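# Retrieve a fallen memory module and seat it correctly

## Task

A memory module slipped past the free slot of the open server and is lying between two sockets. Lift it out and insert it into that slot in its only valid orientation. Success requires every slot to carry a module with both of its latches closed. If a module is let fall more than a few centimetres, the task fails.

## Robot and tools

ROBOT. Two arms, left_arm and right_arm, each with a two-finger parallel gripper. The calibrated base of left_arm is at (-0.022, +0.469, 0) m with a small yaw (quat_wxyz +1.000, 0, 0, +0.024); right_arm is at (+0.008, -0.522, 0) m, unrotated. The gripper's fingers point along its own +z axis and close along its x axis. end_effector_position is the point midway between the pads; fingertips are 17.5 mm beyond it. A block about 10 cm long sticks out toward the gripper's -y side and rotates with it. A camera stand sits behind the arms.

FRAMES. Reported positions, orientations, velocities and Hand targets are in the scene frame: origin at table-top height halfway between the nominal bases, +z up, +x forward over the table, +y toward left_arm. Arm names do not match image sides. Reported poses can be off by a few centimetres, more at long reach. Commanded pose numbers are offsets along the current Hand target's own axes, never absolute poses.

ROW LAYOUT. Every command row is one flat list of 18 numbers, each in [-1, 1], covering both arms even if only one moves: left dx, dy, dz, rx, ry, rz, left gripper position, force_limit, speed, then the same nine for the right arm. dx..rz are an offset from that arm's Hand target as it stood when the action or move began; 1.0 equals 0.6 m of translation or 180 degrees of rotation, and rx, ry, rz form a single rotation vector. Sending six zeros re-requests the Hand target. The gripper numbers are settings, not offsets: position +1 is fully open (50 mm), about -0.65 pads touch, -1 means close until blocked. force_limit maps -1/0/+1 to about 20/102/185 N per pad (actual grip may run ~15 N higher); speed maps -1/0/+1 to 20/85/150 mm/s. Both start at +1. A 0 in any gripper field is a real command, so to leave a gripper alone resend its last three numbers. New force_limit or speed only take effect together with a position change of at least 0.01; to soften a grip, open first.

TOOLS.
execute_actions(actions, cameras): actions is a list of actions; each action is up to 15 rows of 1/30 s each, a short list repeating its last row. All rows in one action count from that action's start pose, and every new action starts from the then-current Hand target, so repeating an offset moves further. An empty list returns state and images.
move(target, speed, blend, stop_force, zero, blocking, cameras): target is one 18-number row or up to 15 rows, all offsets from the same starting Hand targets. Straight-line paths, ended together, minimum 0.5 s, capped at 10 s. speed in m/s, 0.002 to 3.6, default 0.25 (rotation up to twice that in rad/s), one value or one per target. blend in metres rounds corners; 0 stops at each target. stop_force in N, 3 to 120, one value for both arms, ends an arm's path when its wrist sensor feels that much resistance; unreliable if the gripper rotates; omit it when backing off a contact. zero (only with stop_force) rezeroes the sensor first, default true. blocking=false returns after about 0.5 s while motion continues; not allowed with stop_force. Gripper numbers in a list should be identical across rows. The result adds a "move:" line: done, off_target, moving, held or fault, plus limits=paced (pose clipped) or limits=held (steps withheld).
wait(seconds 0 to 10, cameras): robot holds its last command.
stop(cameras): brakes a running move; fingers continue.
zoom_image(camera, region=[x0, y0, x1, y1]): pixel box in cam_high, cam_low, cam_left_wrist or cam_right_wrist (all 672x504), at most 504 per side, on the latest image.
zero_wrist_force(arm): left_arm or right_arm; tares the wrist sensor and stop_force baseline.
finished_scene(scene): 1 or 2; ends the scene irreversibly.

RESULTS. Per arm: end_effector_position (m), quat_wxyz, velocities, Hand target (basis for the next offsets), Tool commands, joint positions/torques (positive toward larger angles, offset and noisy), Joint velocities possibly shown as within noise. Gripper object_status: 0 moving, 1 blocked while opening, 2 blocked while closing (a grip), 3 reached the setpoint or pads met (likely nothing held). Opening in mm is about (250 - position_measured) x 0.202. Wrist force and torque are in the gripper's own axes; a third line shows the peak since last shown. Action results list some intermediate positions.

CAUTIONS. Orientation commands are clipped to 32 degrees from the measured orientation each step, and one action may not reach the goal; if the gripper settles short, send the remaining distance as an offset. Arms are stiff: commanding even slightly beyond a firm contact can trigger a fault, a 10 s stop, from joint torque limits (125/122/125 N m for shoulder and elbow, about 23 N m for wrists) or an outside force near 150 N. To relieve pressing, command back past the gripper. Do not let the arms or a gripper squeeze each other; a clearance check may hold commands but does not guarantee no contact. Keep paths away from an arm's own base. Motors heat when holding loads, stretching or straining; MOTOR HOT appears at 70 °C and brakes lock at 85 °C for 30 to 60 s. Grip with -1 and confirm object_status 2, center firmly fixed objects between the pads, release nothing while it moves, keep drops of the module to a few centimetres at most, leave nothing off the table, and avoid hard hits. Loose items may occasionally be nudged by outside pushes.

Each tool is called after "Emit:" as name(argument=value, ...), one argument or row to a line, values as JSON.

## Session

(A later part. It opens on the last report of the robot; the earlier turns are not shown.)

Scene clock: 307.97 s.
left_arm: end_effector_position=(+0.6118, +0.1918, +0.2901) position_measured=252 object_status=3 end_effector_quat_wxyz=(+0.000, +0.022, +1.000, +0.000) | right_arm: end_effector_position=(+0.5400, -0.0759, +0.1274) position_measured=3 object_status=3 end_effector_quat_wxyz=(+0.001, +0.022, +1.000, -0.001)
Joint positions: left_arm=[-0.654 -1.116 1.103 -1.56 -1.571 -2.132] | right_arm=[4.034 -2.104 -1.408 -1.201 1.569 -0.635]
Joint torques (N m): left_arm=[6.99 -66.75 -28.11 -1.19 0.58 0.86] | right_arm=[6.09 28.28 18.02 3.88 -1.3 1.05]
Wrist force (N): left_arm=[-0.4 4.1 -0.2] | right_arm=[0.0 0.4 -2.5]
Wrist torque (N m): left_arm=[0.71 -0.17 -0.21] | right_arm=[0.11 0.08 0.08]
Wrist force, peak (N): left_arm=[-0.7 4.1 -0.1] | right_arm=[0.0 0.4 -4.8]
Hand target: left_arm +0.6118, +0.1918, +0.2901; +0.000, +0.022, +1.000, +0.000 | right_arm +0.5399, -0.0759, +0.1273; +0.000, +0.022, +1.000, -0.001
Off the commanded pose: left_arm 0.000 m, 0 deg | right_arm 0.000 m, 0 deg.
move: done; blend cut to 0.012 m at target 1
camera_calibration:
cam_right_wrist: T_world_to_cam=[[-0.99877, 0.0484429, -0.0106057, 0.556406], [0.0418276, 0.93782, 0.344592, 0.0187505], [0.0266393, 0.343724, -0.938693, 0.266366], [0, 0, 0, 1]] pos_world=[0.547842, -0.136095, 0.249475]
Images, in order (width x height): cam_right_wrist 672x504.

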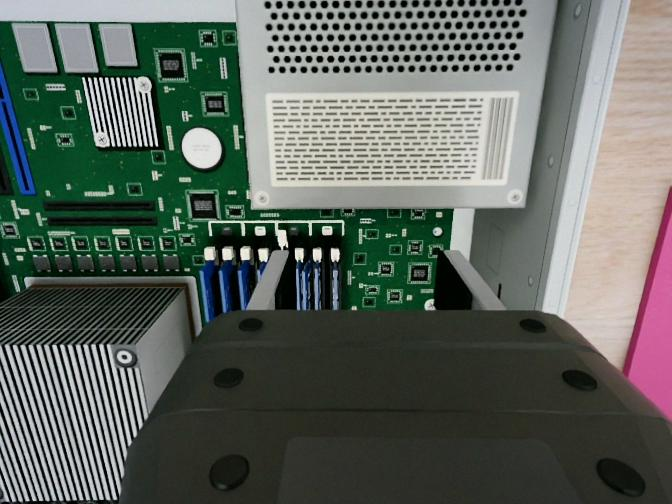

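Emit:
move(
  target=[
    [0,0,0,0,0,0,-1,-0.5,0, 0,0.0072,0,0,0,0,1,-0.7,0],
    [0,0,0,0,0,0,-1,-0.5,0, 0,0.0072,0.083,0,0,0,1,-0.7,0],
  ],
  speed=0.1,
)

Emit:
move(
  target=[0,0,0,0,0,0,-1,-0.5,0, 0,0,0.037,0,0,0,1,-0.7,0],
  speed=0.015,
  stop_force=25,
)

Emit:
move(
  target=[0,0,0,0,0,0,-1,-0.5,0, 0,0,-0.12,0,0,0,1,-0.7,0],
  speed=0.12,
  cameras=["cam_right_wrist"],
)

Emit:
zoom_image(
  camera="cam_right_wrist",
  region=[220, 180, 370, 310],
)

Scene clock: 337.50 s.
left_arm: end_effector_position=(+0.6118, +0.1918, +0.2901) position_measured=252 object_status=3 end_effector_quat_wxyz=(+0.000, +0.022, +1.000, +0.000) | right_arm: end_effector_position=(+0.5401, -0.0717, +0.0774) position_measured=3 object_status=3 end_effector_quat_wxyz=(+0.000, +0.022, +1.000, -0.001)
Joint positions: left_arm=[-0.654 -1.116 1.103 -1.56 -1.571 -2.132] | right_arm=[4.037 -2.159 -1.458 -1.096 1.569 -0.632]
Joint torques (N m): left_arm=[6.58 -66.48 -25.43 -1.43 0.44 0.71] | right_arm=[-6.11 62.37 28.86 1.41 1.04 -1.07]
Wrist force (N): left_arm=[-0.5 3.7 -0.2] | right_arm=[-0.1 0.5 -2.6]
Wrist torque (N m): left_arm=[0.65 -0.15 -0.22] | right_arm=[0.11 0.09 0.08]
Wrist force, peak (N): left_arm=[-0.3 4.3 0.0] | right_arm=[-0.2 0.6 -4.7]
Hand target: left_arm +0.6118, +0.1918, +0.2901; +0.000, +0.022, +1.000, +0.000 | right_arm +0.5402, -0.0717, +0.0775; +0.000, +0.022, +1.000, -0.001
Off the commanded pose: left_arm 0.000 m, 0 deg | right_arm 0.000 m, 0 deg.
move: done

Scene clock: 339.87 s.
left_arm: end_effector_position=(+0.6118, +0.1918, +0.2901) position_measured=252 object_status=3 end_effector_quat_wxyz=(+0.000, +0.022, +1.000, +0.000) | right_arm: end_effector_position=(+0.5402, -0.0716, +0.0590) position_measured=3 object_status=3 end_effector_quat_wxyz=(+0.001, +0.022, +1.000, -0.001)
Joint positions: left_arm=[-0.654 -1.116 1.103 -1.56 -1.571 -2.132] | right_arm=[4.037 -2.18 -1.476 -1.057 1.569 -0.632]
Joint torques (N m): left_arm=[6.62 -66.26 -24.79 -1.56 0.5 0.72] | right_arm=[-5.4 47.15 20.67 -1.37 -0.89 -1.04]
Wrist force (N): left_arm=[-0.5 3.8 -0.2] | right_arm=[2.5 0.5 -23.7]
Wrist torque (N m): left_arm=[0.67 -0.15 -0.22] | right_arm=[-0.01 -0.46 0.07]
Wrist force, peak (N): left_arm=[-0.3 4.4 -0.3] | right_arm=[4.2 -6.5 -36.0]
Hand target: left_arm +0.6118, +0.1918, +0.2901; +0.000, +0.022, +1.000, +0.000 | right_arm +0.5402, -0.0716, +0.0590; +0.001, +0.022, +1.000, -0.001 (not the last commanded pose)
Off the commanded pose: left_arm 0.000 m, 0 deg | right_arm 0.004 m, 0 deg.
move: contact (right_arm)

Scene clock: 340.90 s.
left_arm: end_effector_position=(+0.6118, +0.1918, +0.2901) position_measured=252 object_status=3 end_effector_quat_wxyz=(+0.000, +0.022, +1.000, +0.000) | right_arm: end_effector_position=(+0.5402, -0.0715, +0.1311) position_measured=3 object_status=3 end_effector_quat_wxyz=(+0.001, +0.022, +1.000, -0.001)
Joint positions: left_arm=[-0.654 -1.116 1.103 -1.56 -1.571 -2.132] | right_arm=[4.037 -2.107 -1.393 -1.213 1.569 -0.631]
Joint torques (N m): left_arm=[7.13 -66.2 -24.01 -1.58 0.39 0.68] | right_arm=[6.28 28.65 18.15 3.83 -1.73 1.1]
Wrist force (N): left_arm=[-0.4 3.9 -0.3] | right_arm=[0.2 0.5 -2.4]
Wrist torque (N m): left_arm=[0.68 -0.18 -0.22] | right_arm=[0.11 0.06 0.08]
Wrist force, peak (N): left_arm=[-0.4 4.3 0.1] | right_arm=[2.6 0.5 -23.2]
Hand target: left_arm +0.6118, +0.1918, +0.2901; +0.000, +0.022, +1.000, +0.000 | right_arm +0.5402, -0.0715, +0.1310; +0.001, +0.022, +1.000, -0.001
Off the commanded pose: left_arm 0.000 m, 0 deg | right_arm 0.000 m, 0 deg.
move: done
camera_calibration:
cam_right_wrist: T_world_to_cam=[[-0.998771, 0.0483872, -0.0107235, 0.556459], [0.0417287, 0.937747, 0.344803, 0.0134611], [0.0267399, 0.343932, -0.938614, 0.268214], [0, 0, 0, 1]] pos_world=[0.548041, -0.131796, 0.253075]
Images, in order (width x height): cam_right_wrist 672x504.

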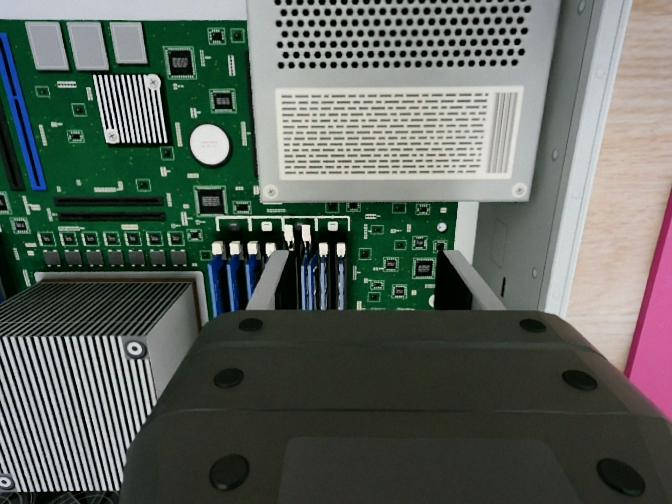

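Scaled by 3.360 from the camera's 672x504 image, which has a finer 960x720 frame.

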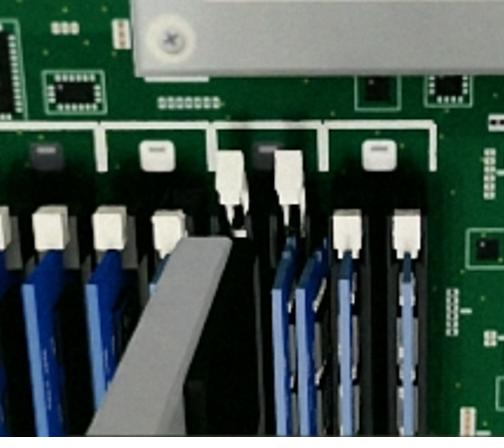

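Emit:
move(
  target=[
    [0,0,0,0,0,0,-1,-0.5,0, -0.0478,0.1214,0,0,0,0,1,-0.7,0],
    [0,0,0,0,0,0,-1,-0.5,0, -0.0478,0.1214,0.0575,0,0,0,-0.188,-0.7,0],
  ],
  speed=0.1,
  cameras=["cam_right_wrist"],
)

Emit:
zoom_image(
  camera="cam_right_wrist",
  region=[310, 170, 430, 290],
)

Scene clock: 355.63 s.
left_arm: end_effector_position=(+0.6118, +0.1918, +0.2901) position_measured=252 object_status=3 end_effector_quat_wxyz=(+0.000, +0.022, +1.000, +0.000) | right_arm: end_effector_position=(+0.5720, -0.0001, +0.0965) position_measured=180 object_status=3 end_effector_quat_wxyz=(+0.001, +0.022, +1.000, -0.001)
Joint positions: left_arm=[-0.654 -1.116 1.103 -1.56 -1.571 -2.132] | right_arm=[4.063 -2.304 -1.155 -1.253 1.569 -0.605]
Joint torques (N m): left_arm=[6.91 -66.67 -20.7 -1.84 0.36 0.67] | right_arm=[-6.35 69.4 32.47 5.22 1.75 -0.94]
Wrist force (N): left_arm=[-0.5 3.8 0.0] | right_arm=[0.1 0.4 -2.3]
Wrist torque (N m): left_arm=[0.66 -0.15 -0.22] | right_arm=[0.10 0.06 0.07]
Wrist force, peak (N): left_arm=[-0.4 4.2 -0.4] | right_arm=[0.1 0.1 -4.4]
Hand target: left_arm +0.6118, +0.1918, +0.2901; +0.000, +0.022, +1.000, +0.000 | right_arm +0.5720, -0.0001, +0.0965; +0.001, +0.022, +1.000, -0.001
Off the commanded pose: left_arm 0.000 m, 0 deg | right_arm 0.000 m, 0 deg.
move: done
camera_calibration:
cam_right_wrist: T_world_to_cam=[[-0.998772, 0.0484087, -0.010512, 0.584445], [0.0418277, 0.937822, 0.344588, -0.0429958], [0.0265394, 0.343725, -0.938695, 0.210415], [0, 0, 0, 1]] pos_world=[0.579942, -0.0602948, 0.218475]
Images, in order (width x height): cam_right_wrist 672x504.

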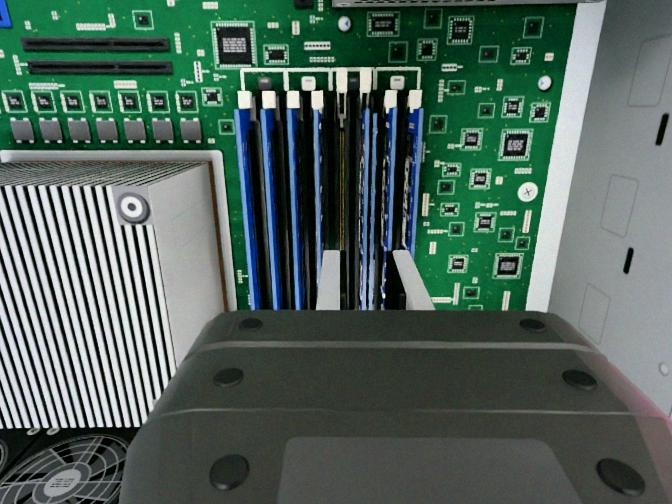

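Scaled by 4.200 from the camera's 672x504 image, which has a finer 960x720 frame.

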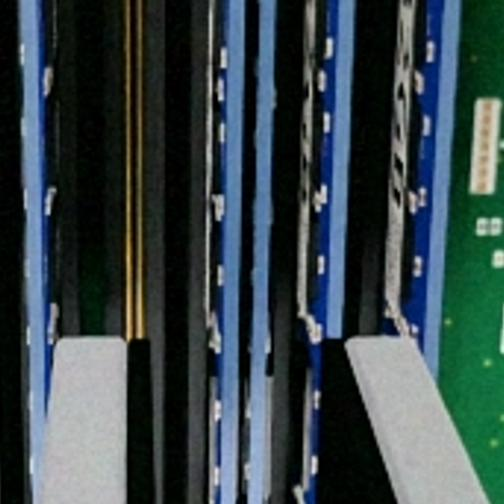

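Emit:
move(
  target=[
    [0,0,0,0,0,0,-1,-0.5,0, 0.0014,0,0,0,0,0,-0.4,-0.7,0],
    [0,0,0,0,0,0,-1,-0.5,0, 0.0014,0,0.0217,0,0,0,-0.4,-0.7,0],
  ],
  speed=0.05,
  cameras=["cam_right_wrist"],
)

Emit:
zoom_image(
  camera="cam_right_wrist",
  region=[310, 170, 430, 290],
)

Scene clock: 377.30 s.
left_arm: end_effector_position=(+0.6118, +0.1918, +0.2901) position_measured=252 object_status=3 end_effector_quat_wxyz=(+0.000, +0.022, +1.000, +0.000) | right_arm: end_effector_position=(+0.5712, -0.0001, +0.0832) position_measured=212 object_status=3 end_effector_quat_wxyz=(+0.000, +0.022, +1.000, -0.001) end_effector_velocity=(-0.001, +0.000, +0.000) end_effector_angular_velocity=(-0.003, +0.002, +0.001)
Joint positions: left_arm=[-0.654 -1.116 1.103 -1.56 -1.571 -2.132] | right_arm=[4.064 -2.314 -1.174 -1.225 1.569 -0.604]
Joint velocities: left_arm=[within noise] | right_arm=[0.001 0 0.002 -0.005 0 0]
Joint torques (N m): left_arm=[6.28 -66.26 -18.79 -2.13 0.29 0.52] | right_arm=[1.8 55.61 32.15 0.32 1.74 -0.65]
Wrist force (N): left_arm=[-0.4 4.0 0.0] | right_arm=[0.2 0.5 -2.5]
Wrist torque (N m): left_arm=[0.71 -0.18 -0.22] | right_arm=[0.11 0.04 0.07]
Wrist force, peak (N): left_arm=[-0.4 4.2 -0.4] | right_arm=[0.2 0.6 -3.6]
Hand target: left_arm +0.6118, +0.1918, +0.2901; +0.000, +0.022, +1.000, +0.000 | right_arm +0.5712, +0.0000, +0.0834; +0.001, +0.022, +1.000, -0.001
Off the commanded pose: left_arm 0.000 m, 0 deg | right_arm 0.000 m, 0 deg.
move: done
camera_calibration:
cam_right_wrist: T_world_to_cam=[[-0.998772, 0.0484094, -0.010517, 0.583408], [0.0418292, 0.937854, 0.3445, -0.0383564], [0.0265404, 0.343637, -0.938727, 0.197955], [0, 0, 0, 1]] pos_world=[0.579042, -0.0602943, 0.205175]
Images, in order (width x height): cam_right_wrist 672x504.

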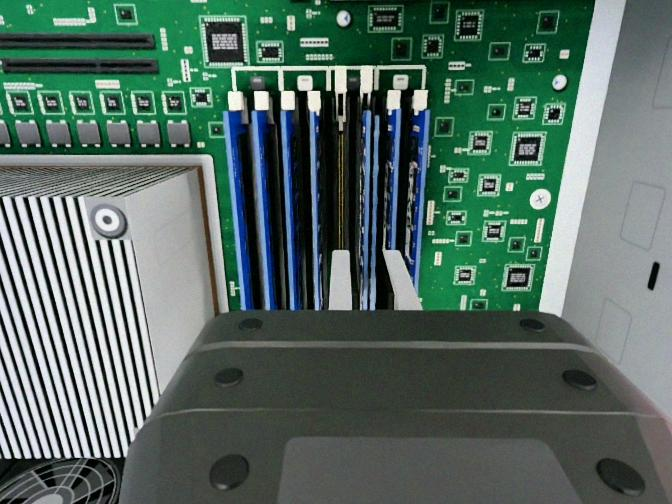

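Scaled by 4.200 from the camera's 672x504 image, which has a finer 960x720 frame.

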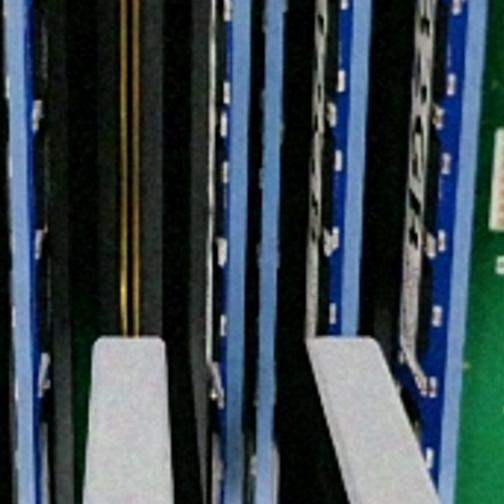

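Emit:
move(
  target=[0,0,0,0,0,0,-1,-0.5,0, 0,0,0.0085,0,0,0,-0.4,-0.7,0],
  speed=0.015,
  stop_force=6,
)

Scene clock: 384.87 s.
left_arm: end_effector_position=(+0.6118, +0.1918, +0.2901) position_measured=252 object_status=3 end_effector_quat_wxyz=(+0.000, +0.022, +1.000, +0.000) | right_arm: end_effector_position=(+0.5712, +0.0000, +0.0795) position_measured=212 object_status=3 end_effector_quat_wxyz=(+0.001, +0.022, +1.000, -0.001)
Joint positions: left_arm=[-0.654 -1.116 1.103 -1.56 -1.571 -2.132] | right_arm=[4.064 -2.317 -1.178 -1.217 1.569 -0.605]
Joint torques (N m): left_arm=[6.39 -66.26 -18.73 -2.37 0.15 0.55] | right_arm=[-5.74 63.8 27.61 -0.36 1.01 -0.98]
Wrist force (N): left_arm=[-0.6 4.0 -0.1] | right_arm=[0.0 2.1 -9.5]
Wrist torque (N m): left_arm=[0.69 -0.14 -0.22] | right_arm=[0.10 0.15 0.08]
Wrist force, peak (N): left_arm=[-0.7 4.2 0.0] | right_arm=[-0.2 -2.6 -17.3]
Hand target: left_arm +0.6118, +0.1918, +0.2901; +0.000, +0.022, +1.000, +0.000 | right_arm +0.5712, +0.0000, +0.0795; +0.001, +0.022, +1.000, -0.001 (not the last commanded pose)
Off the commanded pose: left_arm 0.000 m, 0 deg | right_arm 0.001 m, 0 deg.
move: contact (right_arm)

Emit:
move(
  target=[
    [0,0,0,0,0,0,-1,-0.5,0, 0,0,-0.0085,0,0,0,-0.4,-0.7,0],
    [0,0,0,0,0,0,-1,-0.5,0, 0,-0.05,-0.0085,0,0,0,-0.4,-0.7,0],
  ],
  speed=0.05,
  cameras=["cam_right_wrist"],
)

Emit:
zoom_image(
  camera="cam_right_wrist",
  region=[310, 170, 430, 290],
)

Scene clock: 398.73 s.
left_arm: end_effector_position=(+0.6118, +0.1918, +0.2901) position_measured=252 object_status=3 end_effector_quat_wxyz=(+0.000, +0.022, +1.000, +0.000) | right_arm: end_effector_position=(+0.5700, -0.0300, +0.0849) position_measured=212 object_status=3 end_effector_quat_wxyz=(+0.001, +0.022, +1.000, +0.000) end_effector_velocity=(+0.000, +0.000, -0.001) end_effector_angular_velocity=(-0.004, +0.003, -0.002)
Joint positions: left_arm=[-0.654 -1.116 1.103 -1.56 -1.571 -2.132] | right_arm=[4.041 -2.262 -1.261 -1.189 1.569 -0.628]
Joint velocities: left_arm=[within noise] | right_arm=[0 -0.003 0.003 -0.005 0 0.002]
Joint torques (N m): left_arm=[6.21 -65.79 -18.43 -2.48 0.21 0.4] | right_arm=[6.34 31.47 31.92 0.13 1.06 1.16]
Wrist force (N): left_arm=[-0.9 4.0 -0.1] | right_arm=[0.1 0.5 -2.5]
Wrist torque (N m): left_arm=[0.71 -0.08 -0.22] | right_arm=[0.12 0.07 0.19]
Wrist force, peak (N): left_arm=[-0.6 4.3 -0.3] | right_arm=[0.1 2.0 -10.2]
Hand target: left_arm +0.6118, +0.1918, +0.2901; +0.000, +0.022, +1.000, +0.000 | right_arm +0.5699, -0.0300, +0.0847; +0.001, +0.022, +1.000, -0.001
Off the commanded pose: left_arm 0.000 m, 0 deg | right_arm 0.000 m, 0 deg.
move: done
camera_calibration:
cam_right_wrist: T_world_to_cam=[[-0.998766, 0.0484587, -0.0108955, 0.583756], [0.041728, 0.937635, 0.345107, -0.01084], [0.0269395, 0.344227, -0.9385, 0.209669], [0, 0, 0, 1]] pos_world=[0.57784, -0.0902978, 0.206876]
Images, in order (width x height): cam_right_wrist 672x504.

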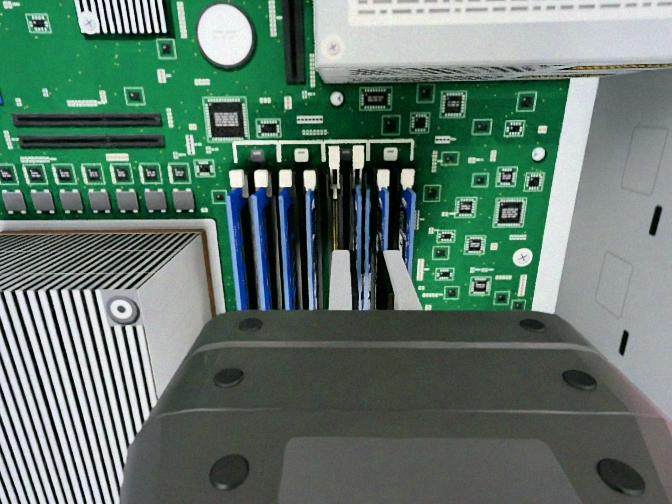

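Scaled by 4.200 from the camera's 672x504 image, which has a finer 960x720 frame.

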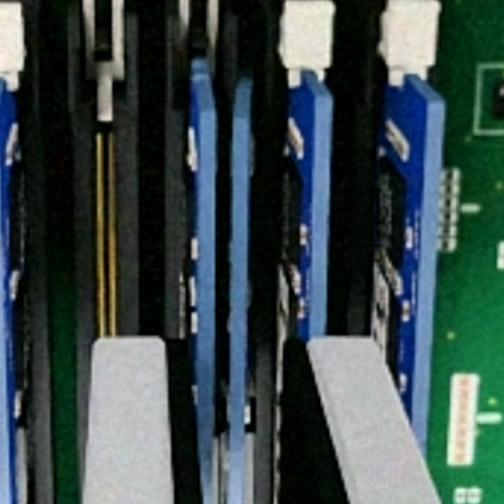

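Emit:
move(
  target=[0,0,0,0,0,0,-1,-0.5,0, -0.0037,0,0.003,0,0,0,-0.4,-0.7,0],
  speed=0.03,
  cameras=["cam_right_wrist"],
)

Emit:
zoom_image(
  camera="cam_right_wrist",
  region=[310, 170, 430, 290],
)

Scene clock: 406.83 s.
left_arm: end_effector_position=(+0.6118, +0.1918, +0.2901) position_measured=252 object_status=3 end_effector_quat_wxyz=(+0.000, +0.022, +1.000, +0.000) | right_arm: end_effector_position=(+0.5722, -0.0301, +0.0828) position_measured=212 object_status=3 end_effector_quat_wxyz=(+0.001, +0.022, +1.000, -0.001)
Joint positions: left_arm=[-0.654 -1.116 1.103 -1.56 -1.571 -2.132] | right_arm=[4.039 -2.268 -1.256 -1.189 1.569 -0.63]
Joint torques (N m): left_arm=[6.46 -65.82 -18.26 -2.74 0.13 0.43] | right_arm=[-3.97 41.59 26.15 5.27 -0.96 -0.87]
Wrist force (N): left_arm=[-0.3 3.8 0.0] | right_arm=[-0.1 0.7 -3.0]
Wrist torque (N m): left_arm=[0.68 -0.19 -0.22] | right_arm=[0.15 0.10 0.20]
Wrist force, peak (N): left_arm=[-0.4 4.2 -0.3] | right_arm=[-0.1 0.7 -3.0]
Hand target: left_arm +0.6118, +0.1918, +0.2901; +0.000, +0.022, +1.000, +0.000 | right_arm +0.5721, -0.0301, +0.0829; +0.001, +0.022, +1.000, -0.001
Off the commanded pose: left_arm 0.000 m, 0 deg | right_arm 0.000 m, 0 deg.
move: done
camera_calibration:
cam_right_wrist: T_world_to_cam=[[-0.998774, 0.0483536, -0.0106348, 0.585879], [0.0417303, 0.937781, 0.344711, -0.0100225], [0.0266411, 0.343844, -0.938649, 0.207841], [0, 0, 0, 1]] pos_world=[0.580041, -0.0903954, 0.204775]
Images, in order (width x height): cam_right_wrist 672x504.

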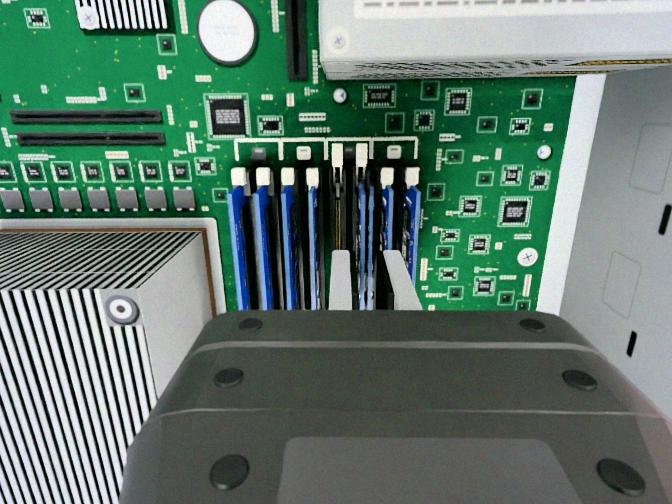

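Scaled by 4.200 from the camera's 672x504 image, which has a finer 960x720 frame.

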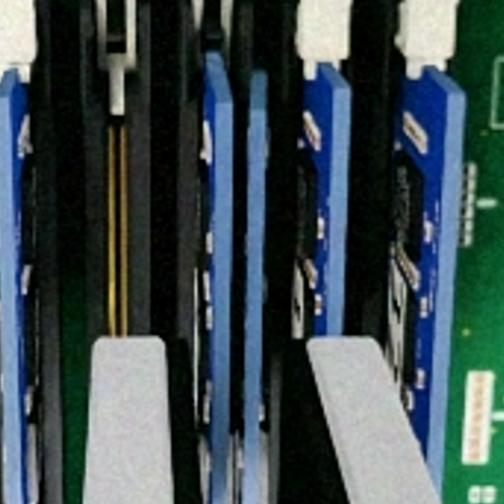

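Emit:
move(
  target=[0,0,0,0,0,0,-1,-0.5,0, -0.0017,0,0,0,0,0,-0.4,-0.7,0],
  speed=0.03,
)

Emit:
move(
  target=[0,0,0,0,0,0,-1,-0.5,0, 0,0,0.0075,0,0,0,-0.4,-0.7,0],
  speed=0.015,
  stop_force=6,
  cameras=["cam_right_wrist"],
)

Emit:
zoom_image(
  camera="cam_right_wrist",
  region=[310, 170, 430, 290],
)

Scene clock: 413.63 s.
left_arm: end_effector_position=(+0.6118, +0.1918, +0.2901) position_measured=252 object_status=3 end_effector_quat_wxyz=(+0.000, +0.022, +1.000, +0.000) | right_arm: end_effector_position=(+0.5732, -0.0301, +0.0829) position_measured=212 object_status=3 end_effector_quat_wxyz=(+0.001, +0.022, +1.000, -0.001)
Joint positions: left_arm=[-0.654 -1.116 1.103 -1.56 -1.571 -2.132] | right_arm=[4.037 -2.27 -1.253 -1.19 1.569 -0.631]
Joint torques (N m): left_arm=[6.16 -65.94 -18.36 -3.04 -0.06 0.31] | right_arm=[-6.6 32.85 28.35 0.49 -1.93 -1.22]
Wrist force (N): left_arm=[-0.4 3.6 -0.5] | right_arm=[0.0 0.9 -2.7]
Wrist torque (N m): left_arm=[0.63 -0.17 -0.22] | right_arm=[0.18 0.08 0.20]
Wrist force, peak (N): left_arm=[-0.5 4.3 -0.6] | right_arm=[-0.1 0.4 -2.9]
Hand target: left_arm +0.6118, +0.1918, +0.2901; +0.000, +0.022, +1.000, +0.000 | right_arm +0.5731, -0.0301, +0.0829; +0.001, +0.022, +1.000, -0.001
Off the commanded pose: left_arm 0.000 m, 0 deg | right_arm 0.000 m, 0 deg.
move: done

Scene clock: 415.33 s.
left_arm: end_effector_position=(+0.6118, +0.1918, +0.2901) position_measured=252 object_status=3 end_effector_quat_wxyz=(+0.000, +0.022, +1.000, +0.000) | right_arm: end_effector_position=(+0.5732, -0.0301, +0.0788) position_measured=212 object_status=3 end_effector_quat_wxyz=(+0.001, +0.022, +1.000, -0.001)
Joint positions: left_arm=[-0.654 -1.116 1.103 -1.56 -1.571 -2.132] | right_arm=[4.037 -2.273 -1.258 -1.182 1.569 -0.631]
Joint torques (N m): left_arm=[5.82 -65.7 -18.75 -2.97 0.05 0.31] | right_arm=[-1.64 62.09 27.74 -0.35 -1.71 -0.48]
Wrist force (N): left_arm=[-0.4 4.1 0.0] | right_arm=[-0.2 1.7 -9.8]
Wrist torque (N m): left_arm=[0.72 -0.17 -0.22] | right_arm=[0.04 0.19 0.21]
Wrist force, peak (N): left_arm=[-0.5 4.1 0.0] | right_arm=[-0.2 -1.9 -15.2]
Hand target: left_arm +0.6118, +0.1918, +0.2901; +0.000, +0.022, +1.000, +0.000 | right_arm +0.5732, -0.0301, +0.0788; +0.001, +0.022, +1.000, -0.001
Off the commanded pose: left_arm 0.000 m, 0 deg | right_arm 0.000 m, 0 deg.
move: contact (right_arm)
camera_calibration:
cam_right_wrist: T_world_to_cam=[[-0.998769, 0.0484473, -0.0106004, 0.586834], [0.0418301, 0.937776, 0.344712, -0.00874389], [0.0266412, 0.343845, -0.938649, 0.20406], [0, 0, 0, 1]] pos_world=[0.581042, -0.0903956, 0.200775]
Images, in order (width x height): cam_right_wrist 672x504.

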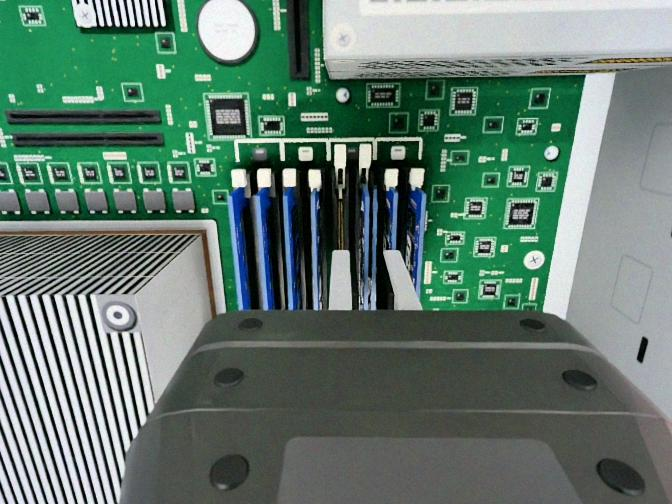

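Scaled by 4.200 from the camera's 672x504 image, which has a finer 960x720 frame.

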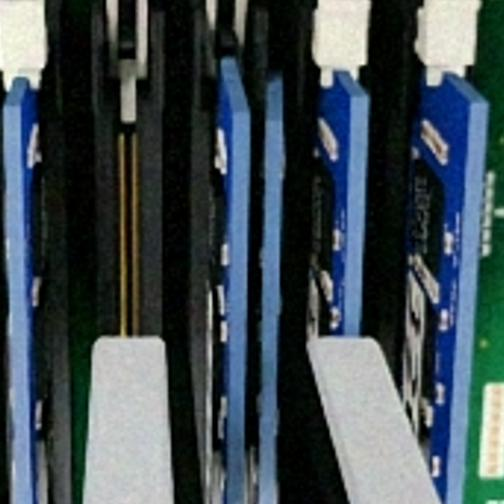

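Emit:
move(
  target=[0,0,0,0,0,0,-1,-0.5,0, 0,0,-0.0007,0,0,0,-0.4,-0.7,0],
  speed=0.015,
)

Emit:
move(
  target=[0,0,0,0,0,0,-1,-0.5,0, 0,0,0,0,0,0,-1,-0.5,-0.8],
  speed=0.015,
)

Emit:
move(
  target=[0,0,0,0,0,0,-1,-0.5,0, 0,0,-0.0167,0,0,0,-1,-0.5,-0.8],
  speed=0.02,
  cameras=["cam_right_wrist","cam_low"],
)

Emit:
zoom_image(
  camera="cam_low",
  region=[400, 290, 520, 380],
)

Emit:
zoom_image(
  camera="cam_right_wrist",
  region=[310, 140, 430, 290],
)

Scene clock: 423.23 s.
left_arm: end_effector_position=(+0.6118, +0.1918, +0.2901) position_measured=252 object_status=3 end_effector_quat_wxyz=(+0.000, +0.022, +1.000, +0.000) | right_arm: end_effector_position=(+0.5732, -0.0301, +0.0792) position_measured=212 object_status=3 end_effector_quat_wxyz=(+0.001, +0.022, +1.000, -0.001)
Joint positions: left_arm=[-0.654 -1.116 1.103 -1.56 -1.571 -2.132] | right_arm=[4.037 -2.273 -1.257 -1.182 1.569 -0.631]
Joint torques (N m): left_arm=[6.13 -65.9 -18.3 -3.19 -0.1 0.27] | right_arm=[6.18 67.38 31.42 0.5 -1.83 -0.42]
Wrist force (N): left_arm=[-0.5 3.7 -0.1] | right_arm=[0.1 0.8 -2.4]
Wrist torque (N m): left_arm=[0.64 -0.16 -0.22] | right_arm=[0.16 0.06 0.20]
Wrist force, peak (N): left_arm=[-0.5 4.3 -0.1] | right_arm=[-0.1 1.8 -9.8]
Hand target: left_arm +0.6118, +0.1918, +0.2901; +0.000, +0.022, +1.000, +0.000 | right_arm +0.5732, -0.0301, +0.0793; +0.001, +0.022, +1.000, -0.001
Off the commanded pose: left_arm 0.000 m, 0 deg | right_arm 0.000 m, 0 deg.
move: done

Scene clock: 423.73 s.
left_arm: end_effector_position=(+0.6118, +0.1918, +0.2901) position_measured=252 object_status=3 end_effector_quat_wxyz=(+0.000, +0.022, +1.000, +0.000) | right_arm: end_effector_position=(+0.5732, -0.0301, +0.0793) position_measured=250 object_status=3 end_effector_quat_wxyz=(+0.001, +0.022, +1.000, -0.001)
Joint positions: left_arm=[-0.654 -1.116 1.103 -1.56 -1.571 -2.132] | right_arm=[4.037 -2.273 -1.257 -1.182 1.569 -0.631]
Joint torques (N m): left_arm=[6.11 -65.5 -18.76 -3.35 -0.1 0.27] | right_arm=[6.15 67.36 31.67 1.42 -1.73 -0.42]
Wrist force (N): left_arm=[-0.4 4.0 -0.3] | right_arm=[-0.3 0.4 -2.5]
Wrist torque (N m): left_arm=[0.69 -0.18 -0.22] | right_arm=[0.10 0.14 0.15]
Wrist force, peak (N): left_arm=[-0.5 4.1 -0.1] | right_arm=[-0.1 0.4 -2.7]
Hand target: left_arm +0.6118, +0.1918, +0.2901; +0.000, +0.022, +1.000, +0.000 | right_arm +0.5732, -0.0301, +0.0793; +0.001, +0.022, +1.000, -0.001
Off the commanded pose: left_arm 0.000 m, 0 deg | right_arm 0.000 m, 0 deg.
move: done

Scene clock: 424.50 s.
left_arm: end_effector_position=(+0.6118, +0.1918, +0.2901) position_measured=252 object_status=3 end_effector_quat_wxyz=(+0.000, +0.022, +1.000, +0.000) | right_arm: end_effector_position=(+0.5731, -0.0301, +0.0895) position_measured=250 object_status=3 end_effector_quat_wxyz=(+0.001, +0.022, +1.000, -0.001)
Joint positions: left_arm=[-0.654 -1.116 1.103 -1.56 -1.571 -2.132] | right_arm=[4.037 -2.264 -1.245 -1.203 1.569 -0.631]
Joint torques (N m): left_arm=[6.37 -65.54 -18.54 -3.22 -0.06 0.3] | right_arm=[6.1 49.98 16.74 5.16 -1.84 0.58]
Wrist force (N): left_arm=[-0.2 4.2 -0.2] | right_arm=[-0.4 0.5 -2.3]
Wrist torque (N m): left_arm=[0.73 -0.19 -0.22] | right_arm=[0.12 0.13 0.19]
Wrist force, peak (N): left_arm=[-0.6 4.3 -0.1] | right_arm=[-0.2 0.5 -2.9]
Hand target: left_arm +0.6118, +0.1918, +0.2901; +0.000, +0.022, +1.000, +0.000 | right_arm +0.5731, -0.0301, +0.0893; +0.001, +0.022, +1.000, -0.001
Off the commanded pose: left_arm 0.000 m, 0 deg | right_arm 0.000 m, 0 deg.
move: done
camera_calibration:
cam_right_wrist: T_world_to_cam=[[-0.998774, 0.0483529, -0.0106297, 0.586948], [0.0417289, 0.937749, 0.344799, -0.012394], [0.02664, 0.343932, -0.938616, 0.214105], [0, 0, 0, 1]] pos_world=[0.581041, -0.0903959, 0.211475]
Images, in order (width x height): cam_low 672x504, cam_right_wrist 672x504.

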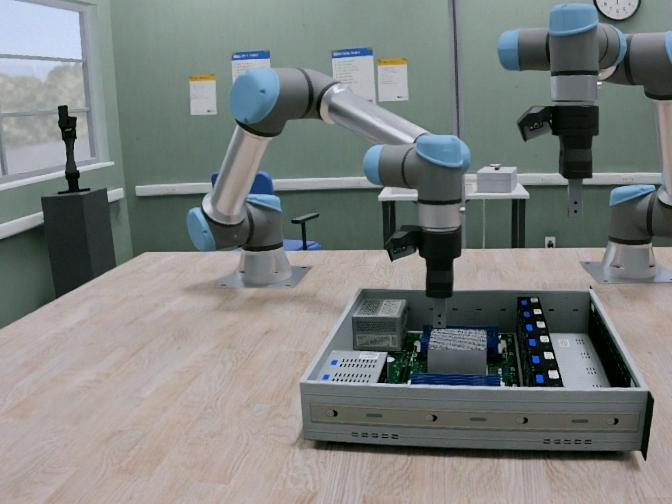

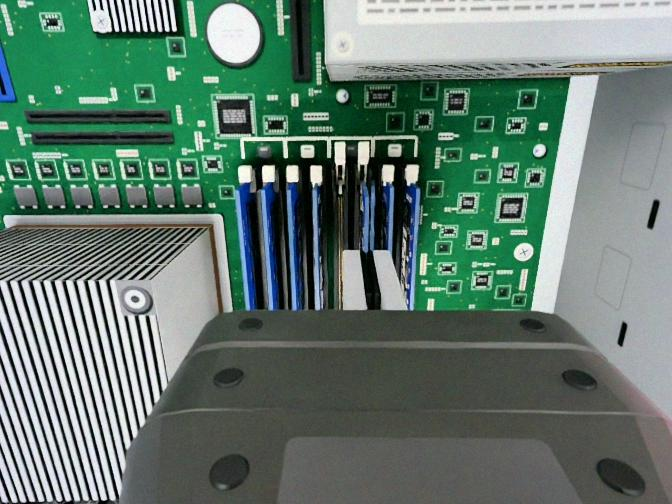

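Scaled by 4.200 from the camera's 672x504 image, which has a finer 960x720 frame.

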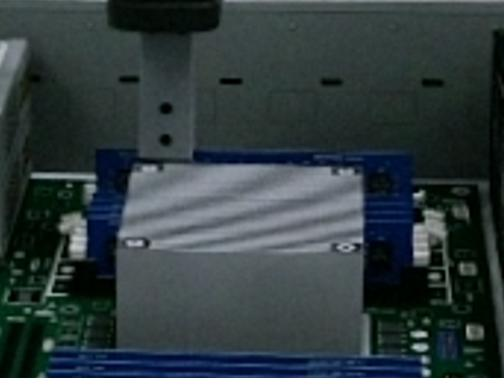

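Scaled by 3.360 from the camera's 672x504 image, which has a finer 960x720 frame.

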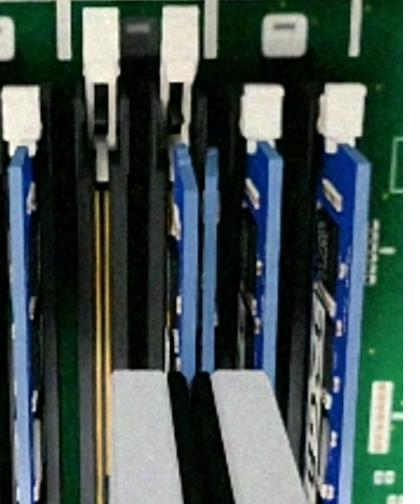

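Emit:
zoom_image(
  camera="cam_right_wrist",
  region=[340, 170, 400, 280],
)

Emit:
zoom_image(
  camera="cam_low",
  region=[415, 315, 505, 360],
)

Scaled by 4.582 from the camera's 672x504 image, which has a finer 960x720 frame.

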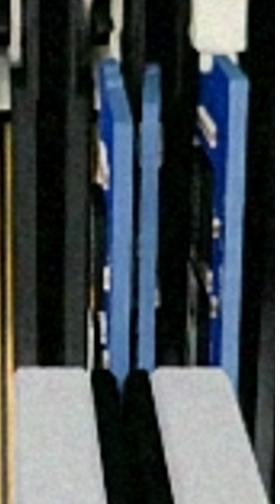

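Scaled by 5.600 from the camera's 672x504 image, which has a finer 960x720 frame.

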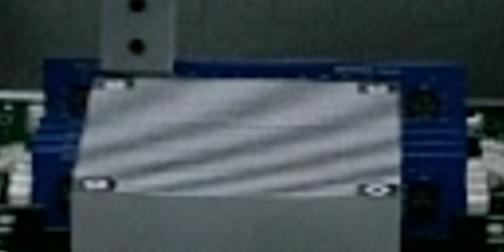

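Emit:
move(
  target=[
    [0,0,0,0,0,0,-1,-0.5,0, 0,0,-0.0217,0,0,0,-1,-0.5,-0.8],
    [0,0,0,0,0,0,-1,-0.5,0, -0.0157,0,-0.0217,0,0,0,-1,-0.5,-0.8],
  ],
  speed=0.03,
  cameras=["cam_right_wrist","cam_low"],
)

Emit:
zoom_image(
  camera="cam_low",
  region=[415, 305, 505, 350],
)

Emit:
zoom_image(
  camera="cam_right_wrist",
  region=[300, 140, 420, 290],
)

Scene clock: 445.17 s.
left_arm: end_effector_position=(+0.6118, +0.1918, +0.2901) position_measured=252 object_status=3 end_effector_quat_wxyz=(+0.000, +0.022, +1.000, +0.000) | right_arm: end_effector_position=(+0.5826, -0.0306, +0.1021) position_measured=250 object_status=3 end_effector_quat_wxyz=(+0.000, +0.022, +1.000, -0.001)
Joint positions: left_arm=[-0.654 -1.116 1.103 -1.56 -1.571 -2.132] | right_arm=[4.027 -2.269 -1.201 -1.243 1.569 -0.642]
Joint torques (N m): left_arm=[6.09 -65.56 -18.32 -3.4 -0.02 0.23] | right_arm=[6 67.36 14.22 5.25 -1.44 1.13]
Wrist force (N): left_arm=[-0.5 3.9 -0.3] | right_arm=[0.2 0.3 -2.1]
Wrist torque (N m): left_arm=[0.69 -0.14 -0.22] | right_arm=[0.09 0.05 0.19]
Wrist force, peak (N): left_arm=[-0.6 4.3 -0.5] | right_arm=[1.1 1.6 -2.9]
Hand target: left_arm +0.6118, +0.1918, +0.2901; +0.000, +0.022, +1.000, +0.000 | right_arm +0.5825, -0.0305, +0.1023; +0.001, +0.022, +1.000, -0.001
Off the commanded pose: left_arm 0.000 m, 0 deg | right_arm 0.000 m, 0 deg.
move: done
camera_calibration:
cam_right_wrist: T_world_to_cam=[[-0.998773, 0.048431, -0.0103055, 0.59643], [0.0419282, 0.937929, 0.344285, -0.0166505], [0.0263399, 0.343431, -0.938809, 0.226027], [0, 0, 0, 1]] pos_world=[0.590443, -0.0908932, 0.224075]
Images, in order (width x height): cam_low 672x504, cam_right_wrist 672x504.

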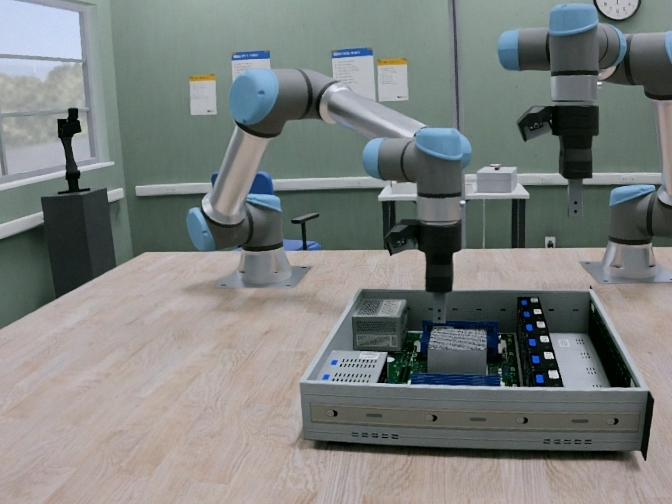

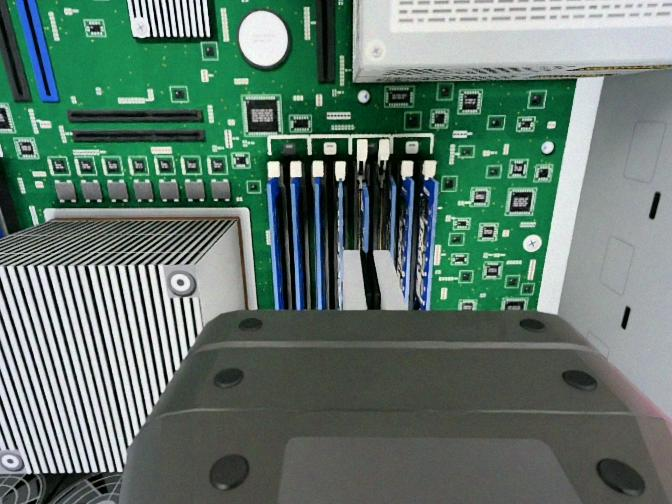

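Scaled by 5.600 from the camera's 672x504 image, which has a finer 960x720 frame.

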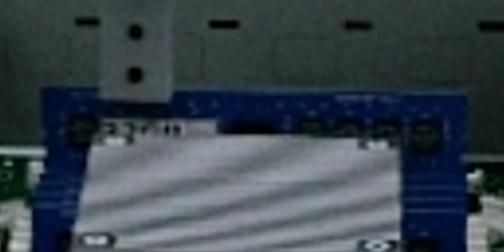

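Scaled by 3.360 from the camera's 672x504 image, which has a finer 960x720 frame.

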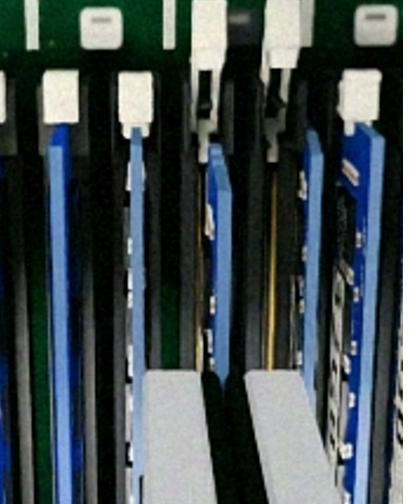

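Emit:
zoom_image(
  camera="cam_right_wrist",
  region=[330, 150, 430, 260],
)

Scaled by 4.582 from the camera's 672x504 image, which has a finer 960x720 frame.

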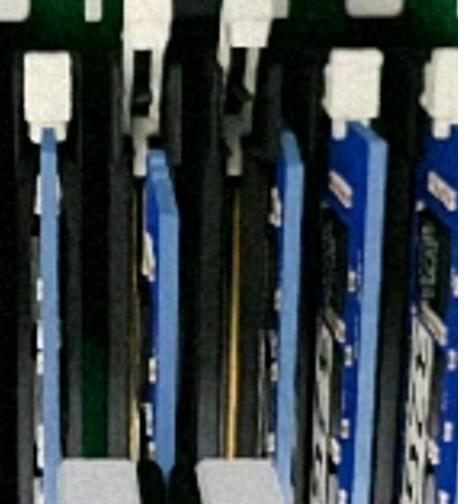

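Emit:
move(
  target=[0,0,0,0,0,0,-1,-0.5,0, 0.001,-0.0005,0.0085,0,0,0,-1,-0.5,-0.8],
  speed=0.02,
  stop_force=6,
  cameras=["cam_right_wrist"],
)

Emit:
zoom_image(
  camera="cam_right_wrist",
  region=[330, 150, 430, 260],
)

Scene clock: 497.07 s.
left_arm: end_effector_position=(+0.6118, +0.1918, +0.2901) position_measured=252 object_status=3 end_effector_quat_wxyz=(+0.000, +0.022, +1.000, +0.000) | right_arm: end_effector_position=(+0.5819, -0.0308, +0.0972) position_measured=250 object_status=3 end_effector_quat_wxyz=(+0.001, +0.022, +1.000, -0.001)
Joint positions: left_arm=[-0.654 -1.116 1.103 -1.56 -1.571 -2.132] | right_arm=[4.028 -2.272 -1.21 -1.23 1.569 -0.641]
Joint torques (N m): left_arm=[5.47 -65.69 -18.44 -3.67 -0.2 0.12] | right_arm=[4.17 46.51 32.31 0.17 1.64 0.52]
Wrist force (N): left_arm=[-0.5 3.8 -0.1] | right_arm=[-0.6 0.7 -2.5]
Wrist torque (N m): left_arm=[0.67 -0.16 -0.21] | right_arm=[0.17 0.17 0.19]
Wrist force, peak (N): left_arm=[-0.6 4.3 -0.2] | right_arm=[-0.4 0.6 -2.7]
Hand target: left_arm +0.6118, +0.1918, +0.2901; +0.000, +0.022, +1.000, +0.000 | right_arm +0.5819, -0.0308, +0.0972; +0.001, +0.022, +1.000, -0.001
Off the commanded pose: left_arm 0.000 m, 0 deg | right_arm 0.000 m, 0 deg.
move: done
camera_calibration:
cam_right_wrist: T_world_to_cam=[[-0.998774, 0.0483536, -0.0106348, 0.595854], [0.0417303, 0.937781, 0.344711, -0.0147389], [0.0266411, 0.343844, -0.938649, 0.221337], [0, 0, 0, 1]] pos_world=[0.589841, -0.0910954, 0.219175]
Images, in order (width x height): cam_right_wrist 672x504.

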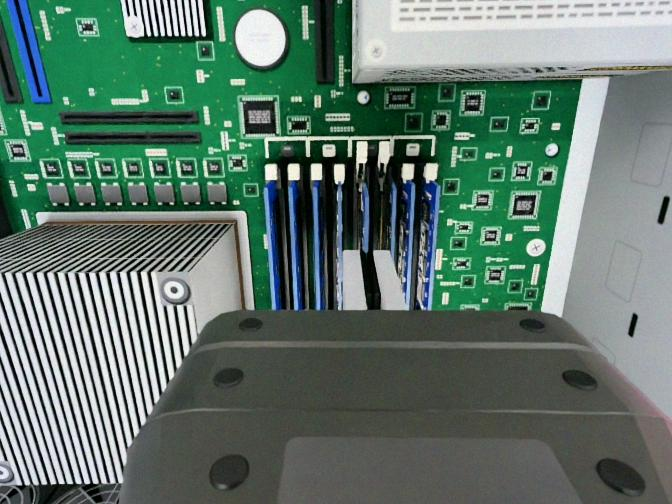

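Scaled by 4.582 from the camera's 672x504 image, which has a finer 960x720 frame.

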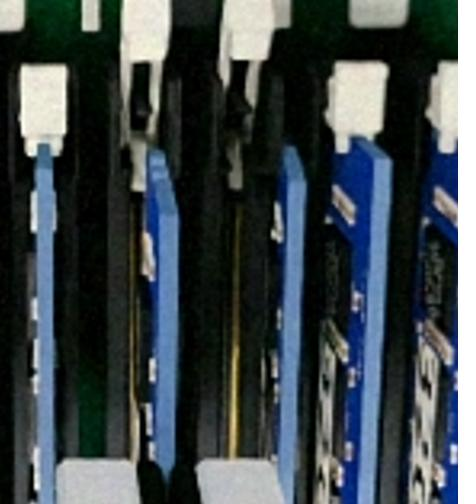

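Emit:
move(
  target=[0,0,0,0,0,0,-1,-0.5,0, 0.0003,0,0.0315,0,0,0,-1,-0.5,-0.8],
  speed=0.015,
  stop_force=6,
  cameras=["cam_right_wrist"],
)

Emit:
zoom_image(
  camera="cam_right_wrist",
  region=[330, 150, 430, 260],
)

Scene clock: 508.37 s.
left_arm: end_effector_position=(+0.6118, +0.1918, +0.2901) position_measured=252 object_status=3 end_effector_quat_wxyz=(+0.000, +0.022, +1.000, +0.000) | right_arm: end_effector_position=(+0.5818, -0.0308, +0.0791) position_measured=250 object_status=3 end_effector_quat_wxyz=(+0.001, +0.022, +1.000, -0.001)
Joint positions: left_arm=[-0.654 -1.116 1.103 -1.56 -1.571 -2.132] | right_arm=[4.028 -2.287 -1.232 -1.193 1.569 -0.641]
Joint torques (N m): left_arm=[5.73 -65.46 -18.49 -4.02 -0.31 0.05] | right_arm=[4.67 67.94 31.38 0.94 0.92 0.78]
Wrist force (N): left_arm=[-0.6 3.8 -0.1] | right_arm=[0.3 0.7 -2.5]
Wrist torque (N m): left_arm=[0.67 -0.14 -0.22] | right_arm=[0.11 0.05 0.15]
Wrist force, peak (N): left_arm=[-0.5 4.2 -0.3] | right_arm=[0.2 1.6 -9.9]
Hand target: left_arm +0.6118, +0.1918, +0.2901; +0.000, +0.022, +1.000, +0.000 | right_arm +0.5818, -0.0308, +0.0791; +0.001, +0.022, +1.000, -0.001 (not the last commanded pose)
Off the commanded pose: left_arm 0.000 m, 0 deg | right_arm 0.001 m, 0 deg.
move: contact (right_arm)
camera_calibration:
cam_right_wrist: T_world_to_cam=[[-0.998774, 0.0483515, -0.0106302, 0.595461], [0.0417274, 0.937749, 0.344799, -0.0085097], [0.02664, 0.343932, -0.938616, 0.204355], [0, 0, 0, 1]] pos_world=[0.589641, -0.0910959, 0.201075]
Images, in order (width x height): cam_right_wrist 672x504.

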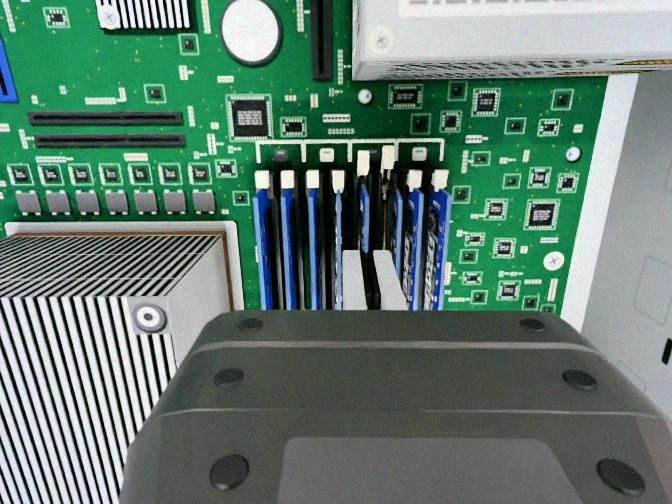

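Scaled by 4.582 from the camera's 672x504 image, which has a finer 960x720 frame.

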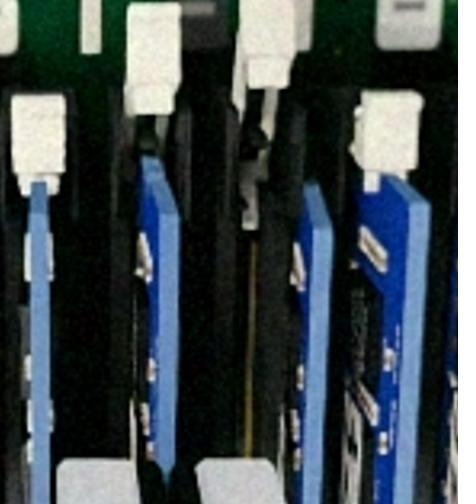

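Emit:
move(
  target=[0,0,0,0,0,0,-1,-0.5,0, 0,0,0,0,0,0,-0.518,-0.5,-0.8],
  speed=0.015,
)

Emit:
move(
  target=[
    [0,0,0,0,0,0,-1,-0.5,0, 0,0,-0.03,0,0,0,-0.518,-0.5,-0.8],
    [0,0,0,0,0,0,-1,-0.5,0, 0,0.05,-0.03,0,0,0,-1,-0.5,0],
  ],
  speed=0.06,
  cameras=["cam_right_wrist"],
)

Emit:
zoom_image(
  camera="cam_right_wrist",
  region=[310, 60, 430, 280],
)

Scene clock: 519.10 s.
left_arm: end_effector_position=(+0.6118, +0.1918, +0.2901) position_measured=252 object_status=3 end_effector_quat_wxyz=(+0.000, +0.022, +1.000, +0.000) | right_arm: end_effector_position=(+0.5818, -0.0308, +0.0791) position_measured=230 object_status=3 end_effector_quat_wxyz=(+0.001, +0.022, +1.000, -0.001)
Joint positions: left_arm=[-0.654 -1.116 1.103 -1.56 -1.571 -2.132] | right_arm=[4.028 -2.287 -1.232 -1.193 1.569 -0.641]
Joint torques (N m): left_arm=[5.88 -65.34 -18.22 -4.28 -0.31 0.05] | right_arm=[0.51 67.95 31.45 4.76 0.99 -0.23]
Wrist force (N): left_arm=[-0.5 3.8 0.0] | right_arm=[-0.3 0.1 -2.1]
Wrist torque (N m): left_arm=[0.67 -0.15 -0.21] | right_arm=[0.06 0.13 0.19]
Wrist force, peak (N): left_arm=[-0.5 4.2 0.0] | right_arm=[-0.1 0.9 -2.9]
Hand target: left_arm +0.6118, +0.1918, +0.2901; +0.000, +0.022, +1.000, +0.000 | right_arm +0.5818, -0.0308, +0.0791; +0.001, +0.022, +1.000, -0.001
Off the commanded pose: left_arm 0.000 m, 0 deg | right_arm 0.000 m, 0 deg.
move: done

Scene clock: 521.10 s.
left_arm: end_effector_position=(+0.6118, +0.1918, +0.2901) position_measured=252 object_status=3 end_effector_quat_wxyz=(+0.000, +0.022, +1.000, +0.000) | right_arm: end_effector_position=(+0.5831, -0.0008, +0.0970) position_measured=252 object_status=3 end_effector_quat_wxyz=(+0.001, +0.022, +1.000, -0.001)
Joint positions: left_arm=[-0.654 -1.116 1.103 -1.56 -1.571 -2.132] | right_arm=[4.051 -2.323 -1.121 -1.269 1.569 -0.618]
Joint torques (N m): left_arm=[5.87 -65.55 -18.59 -4.33 -0.33 -0.03] | right_arm=[-5.79 70.21 22.98 5.46 0.65 -1.13]
Wrist force (N): left_arm=[-0.6 4.0 0.1] | right_arm=[-0.2 0.5 -2.5]
Wrist torque (N m): left_arm=[0.70 -0.14 -0.22] | right_arm=[0.11 0.10 0.07]
Wrist force, peak (N): left_arm=[-0.7 4.1 -0.1] | right_arm=[0.1 0.1 -3.4]
Hand target: left_arm +0.6118, +0.1918, +0.2901; +0.000, +0.022, +1.000, +0.000 | right_arm +0.5831, -0.0008, +0.0970; +0.001, +0.022, +1.000, -0.001
Off the commanded pose: left_arm 0.000 m, 0 deg | right_arm 0.000 m, 0 deg.
move: done
camera_calibration:
cam_right_wrist: T_world_to_cam=[[-0.998774, 0.0483536, -0.0106348, 0.5955], [0.0417303, 0.937781, 0.344711, -0.0428493], [0.0266411, 0.343844, -0.938649, 0.210805], [0, 0, 0, 1]] pos_world=[0.590941, -0.0610954, 0.218975]
Images, in order (width x height): cam_right_wrist 672x504.

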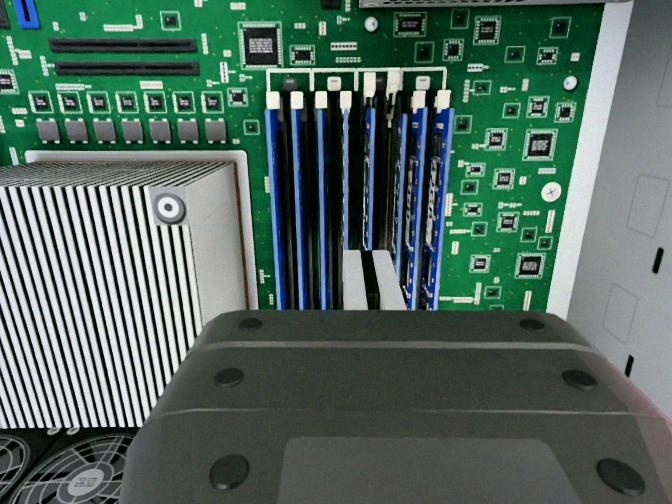

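Scaled by 2.291 from the camera's 672x504 image, which has a finer 960x720 frame.

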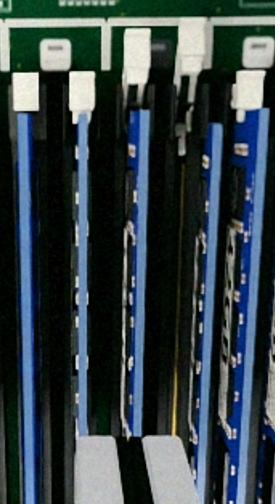

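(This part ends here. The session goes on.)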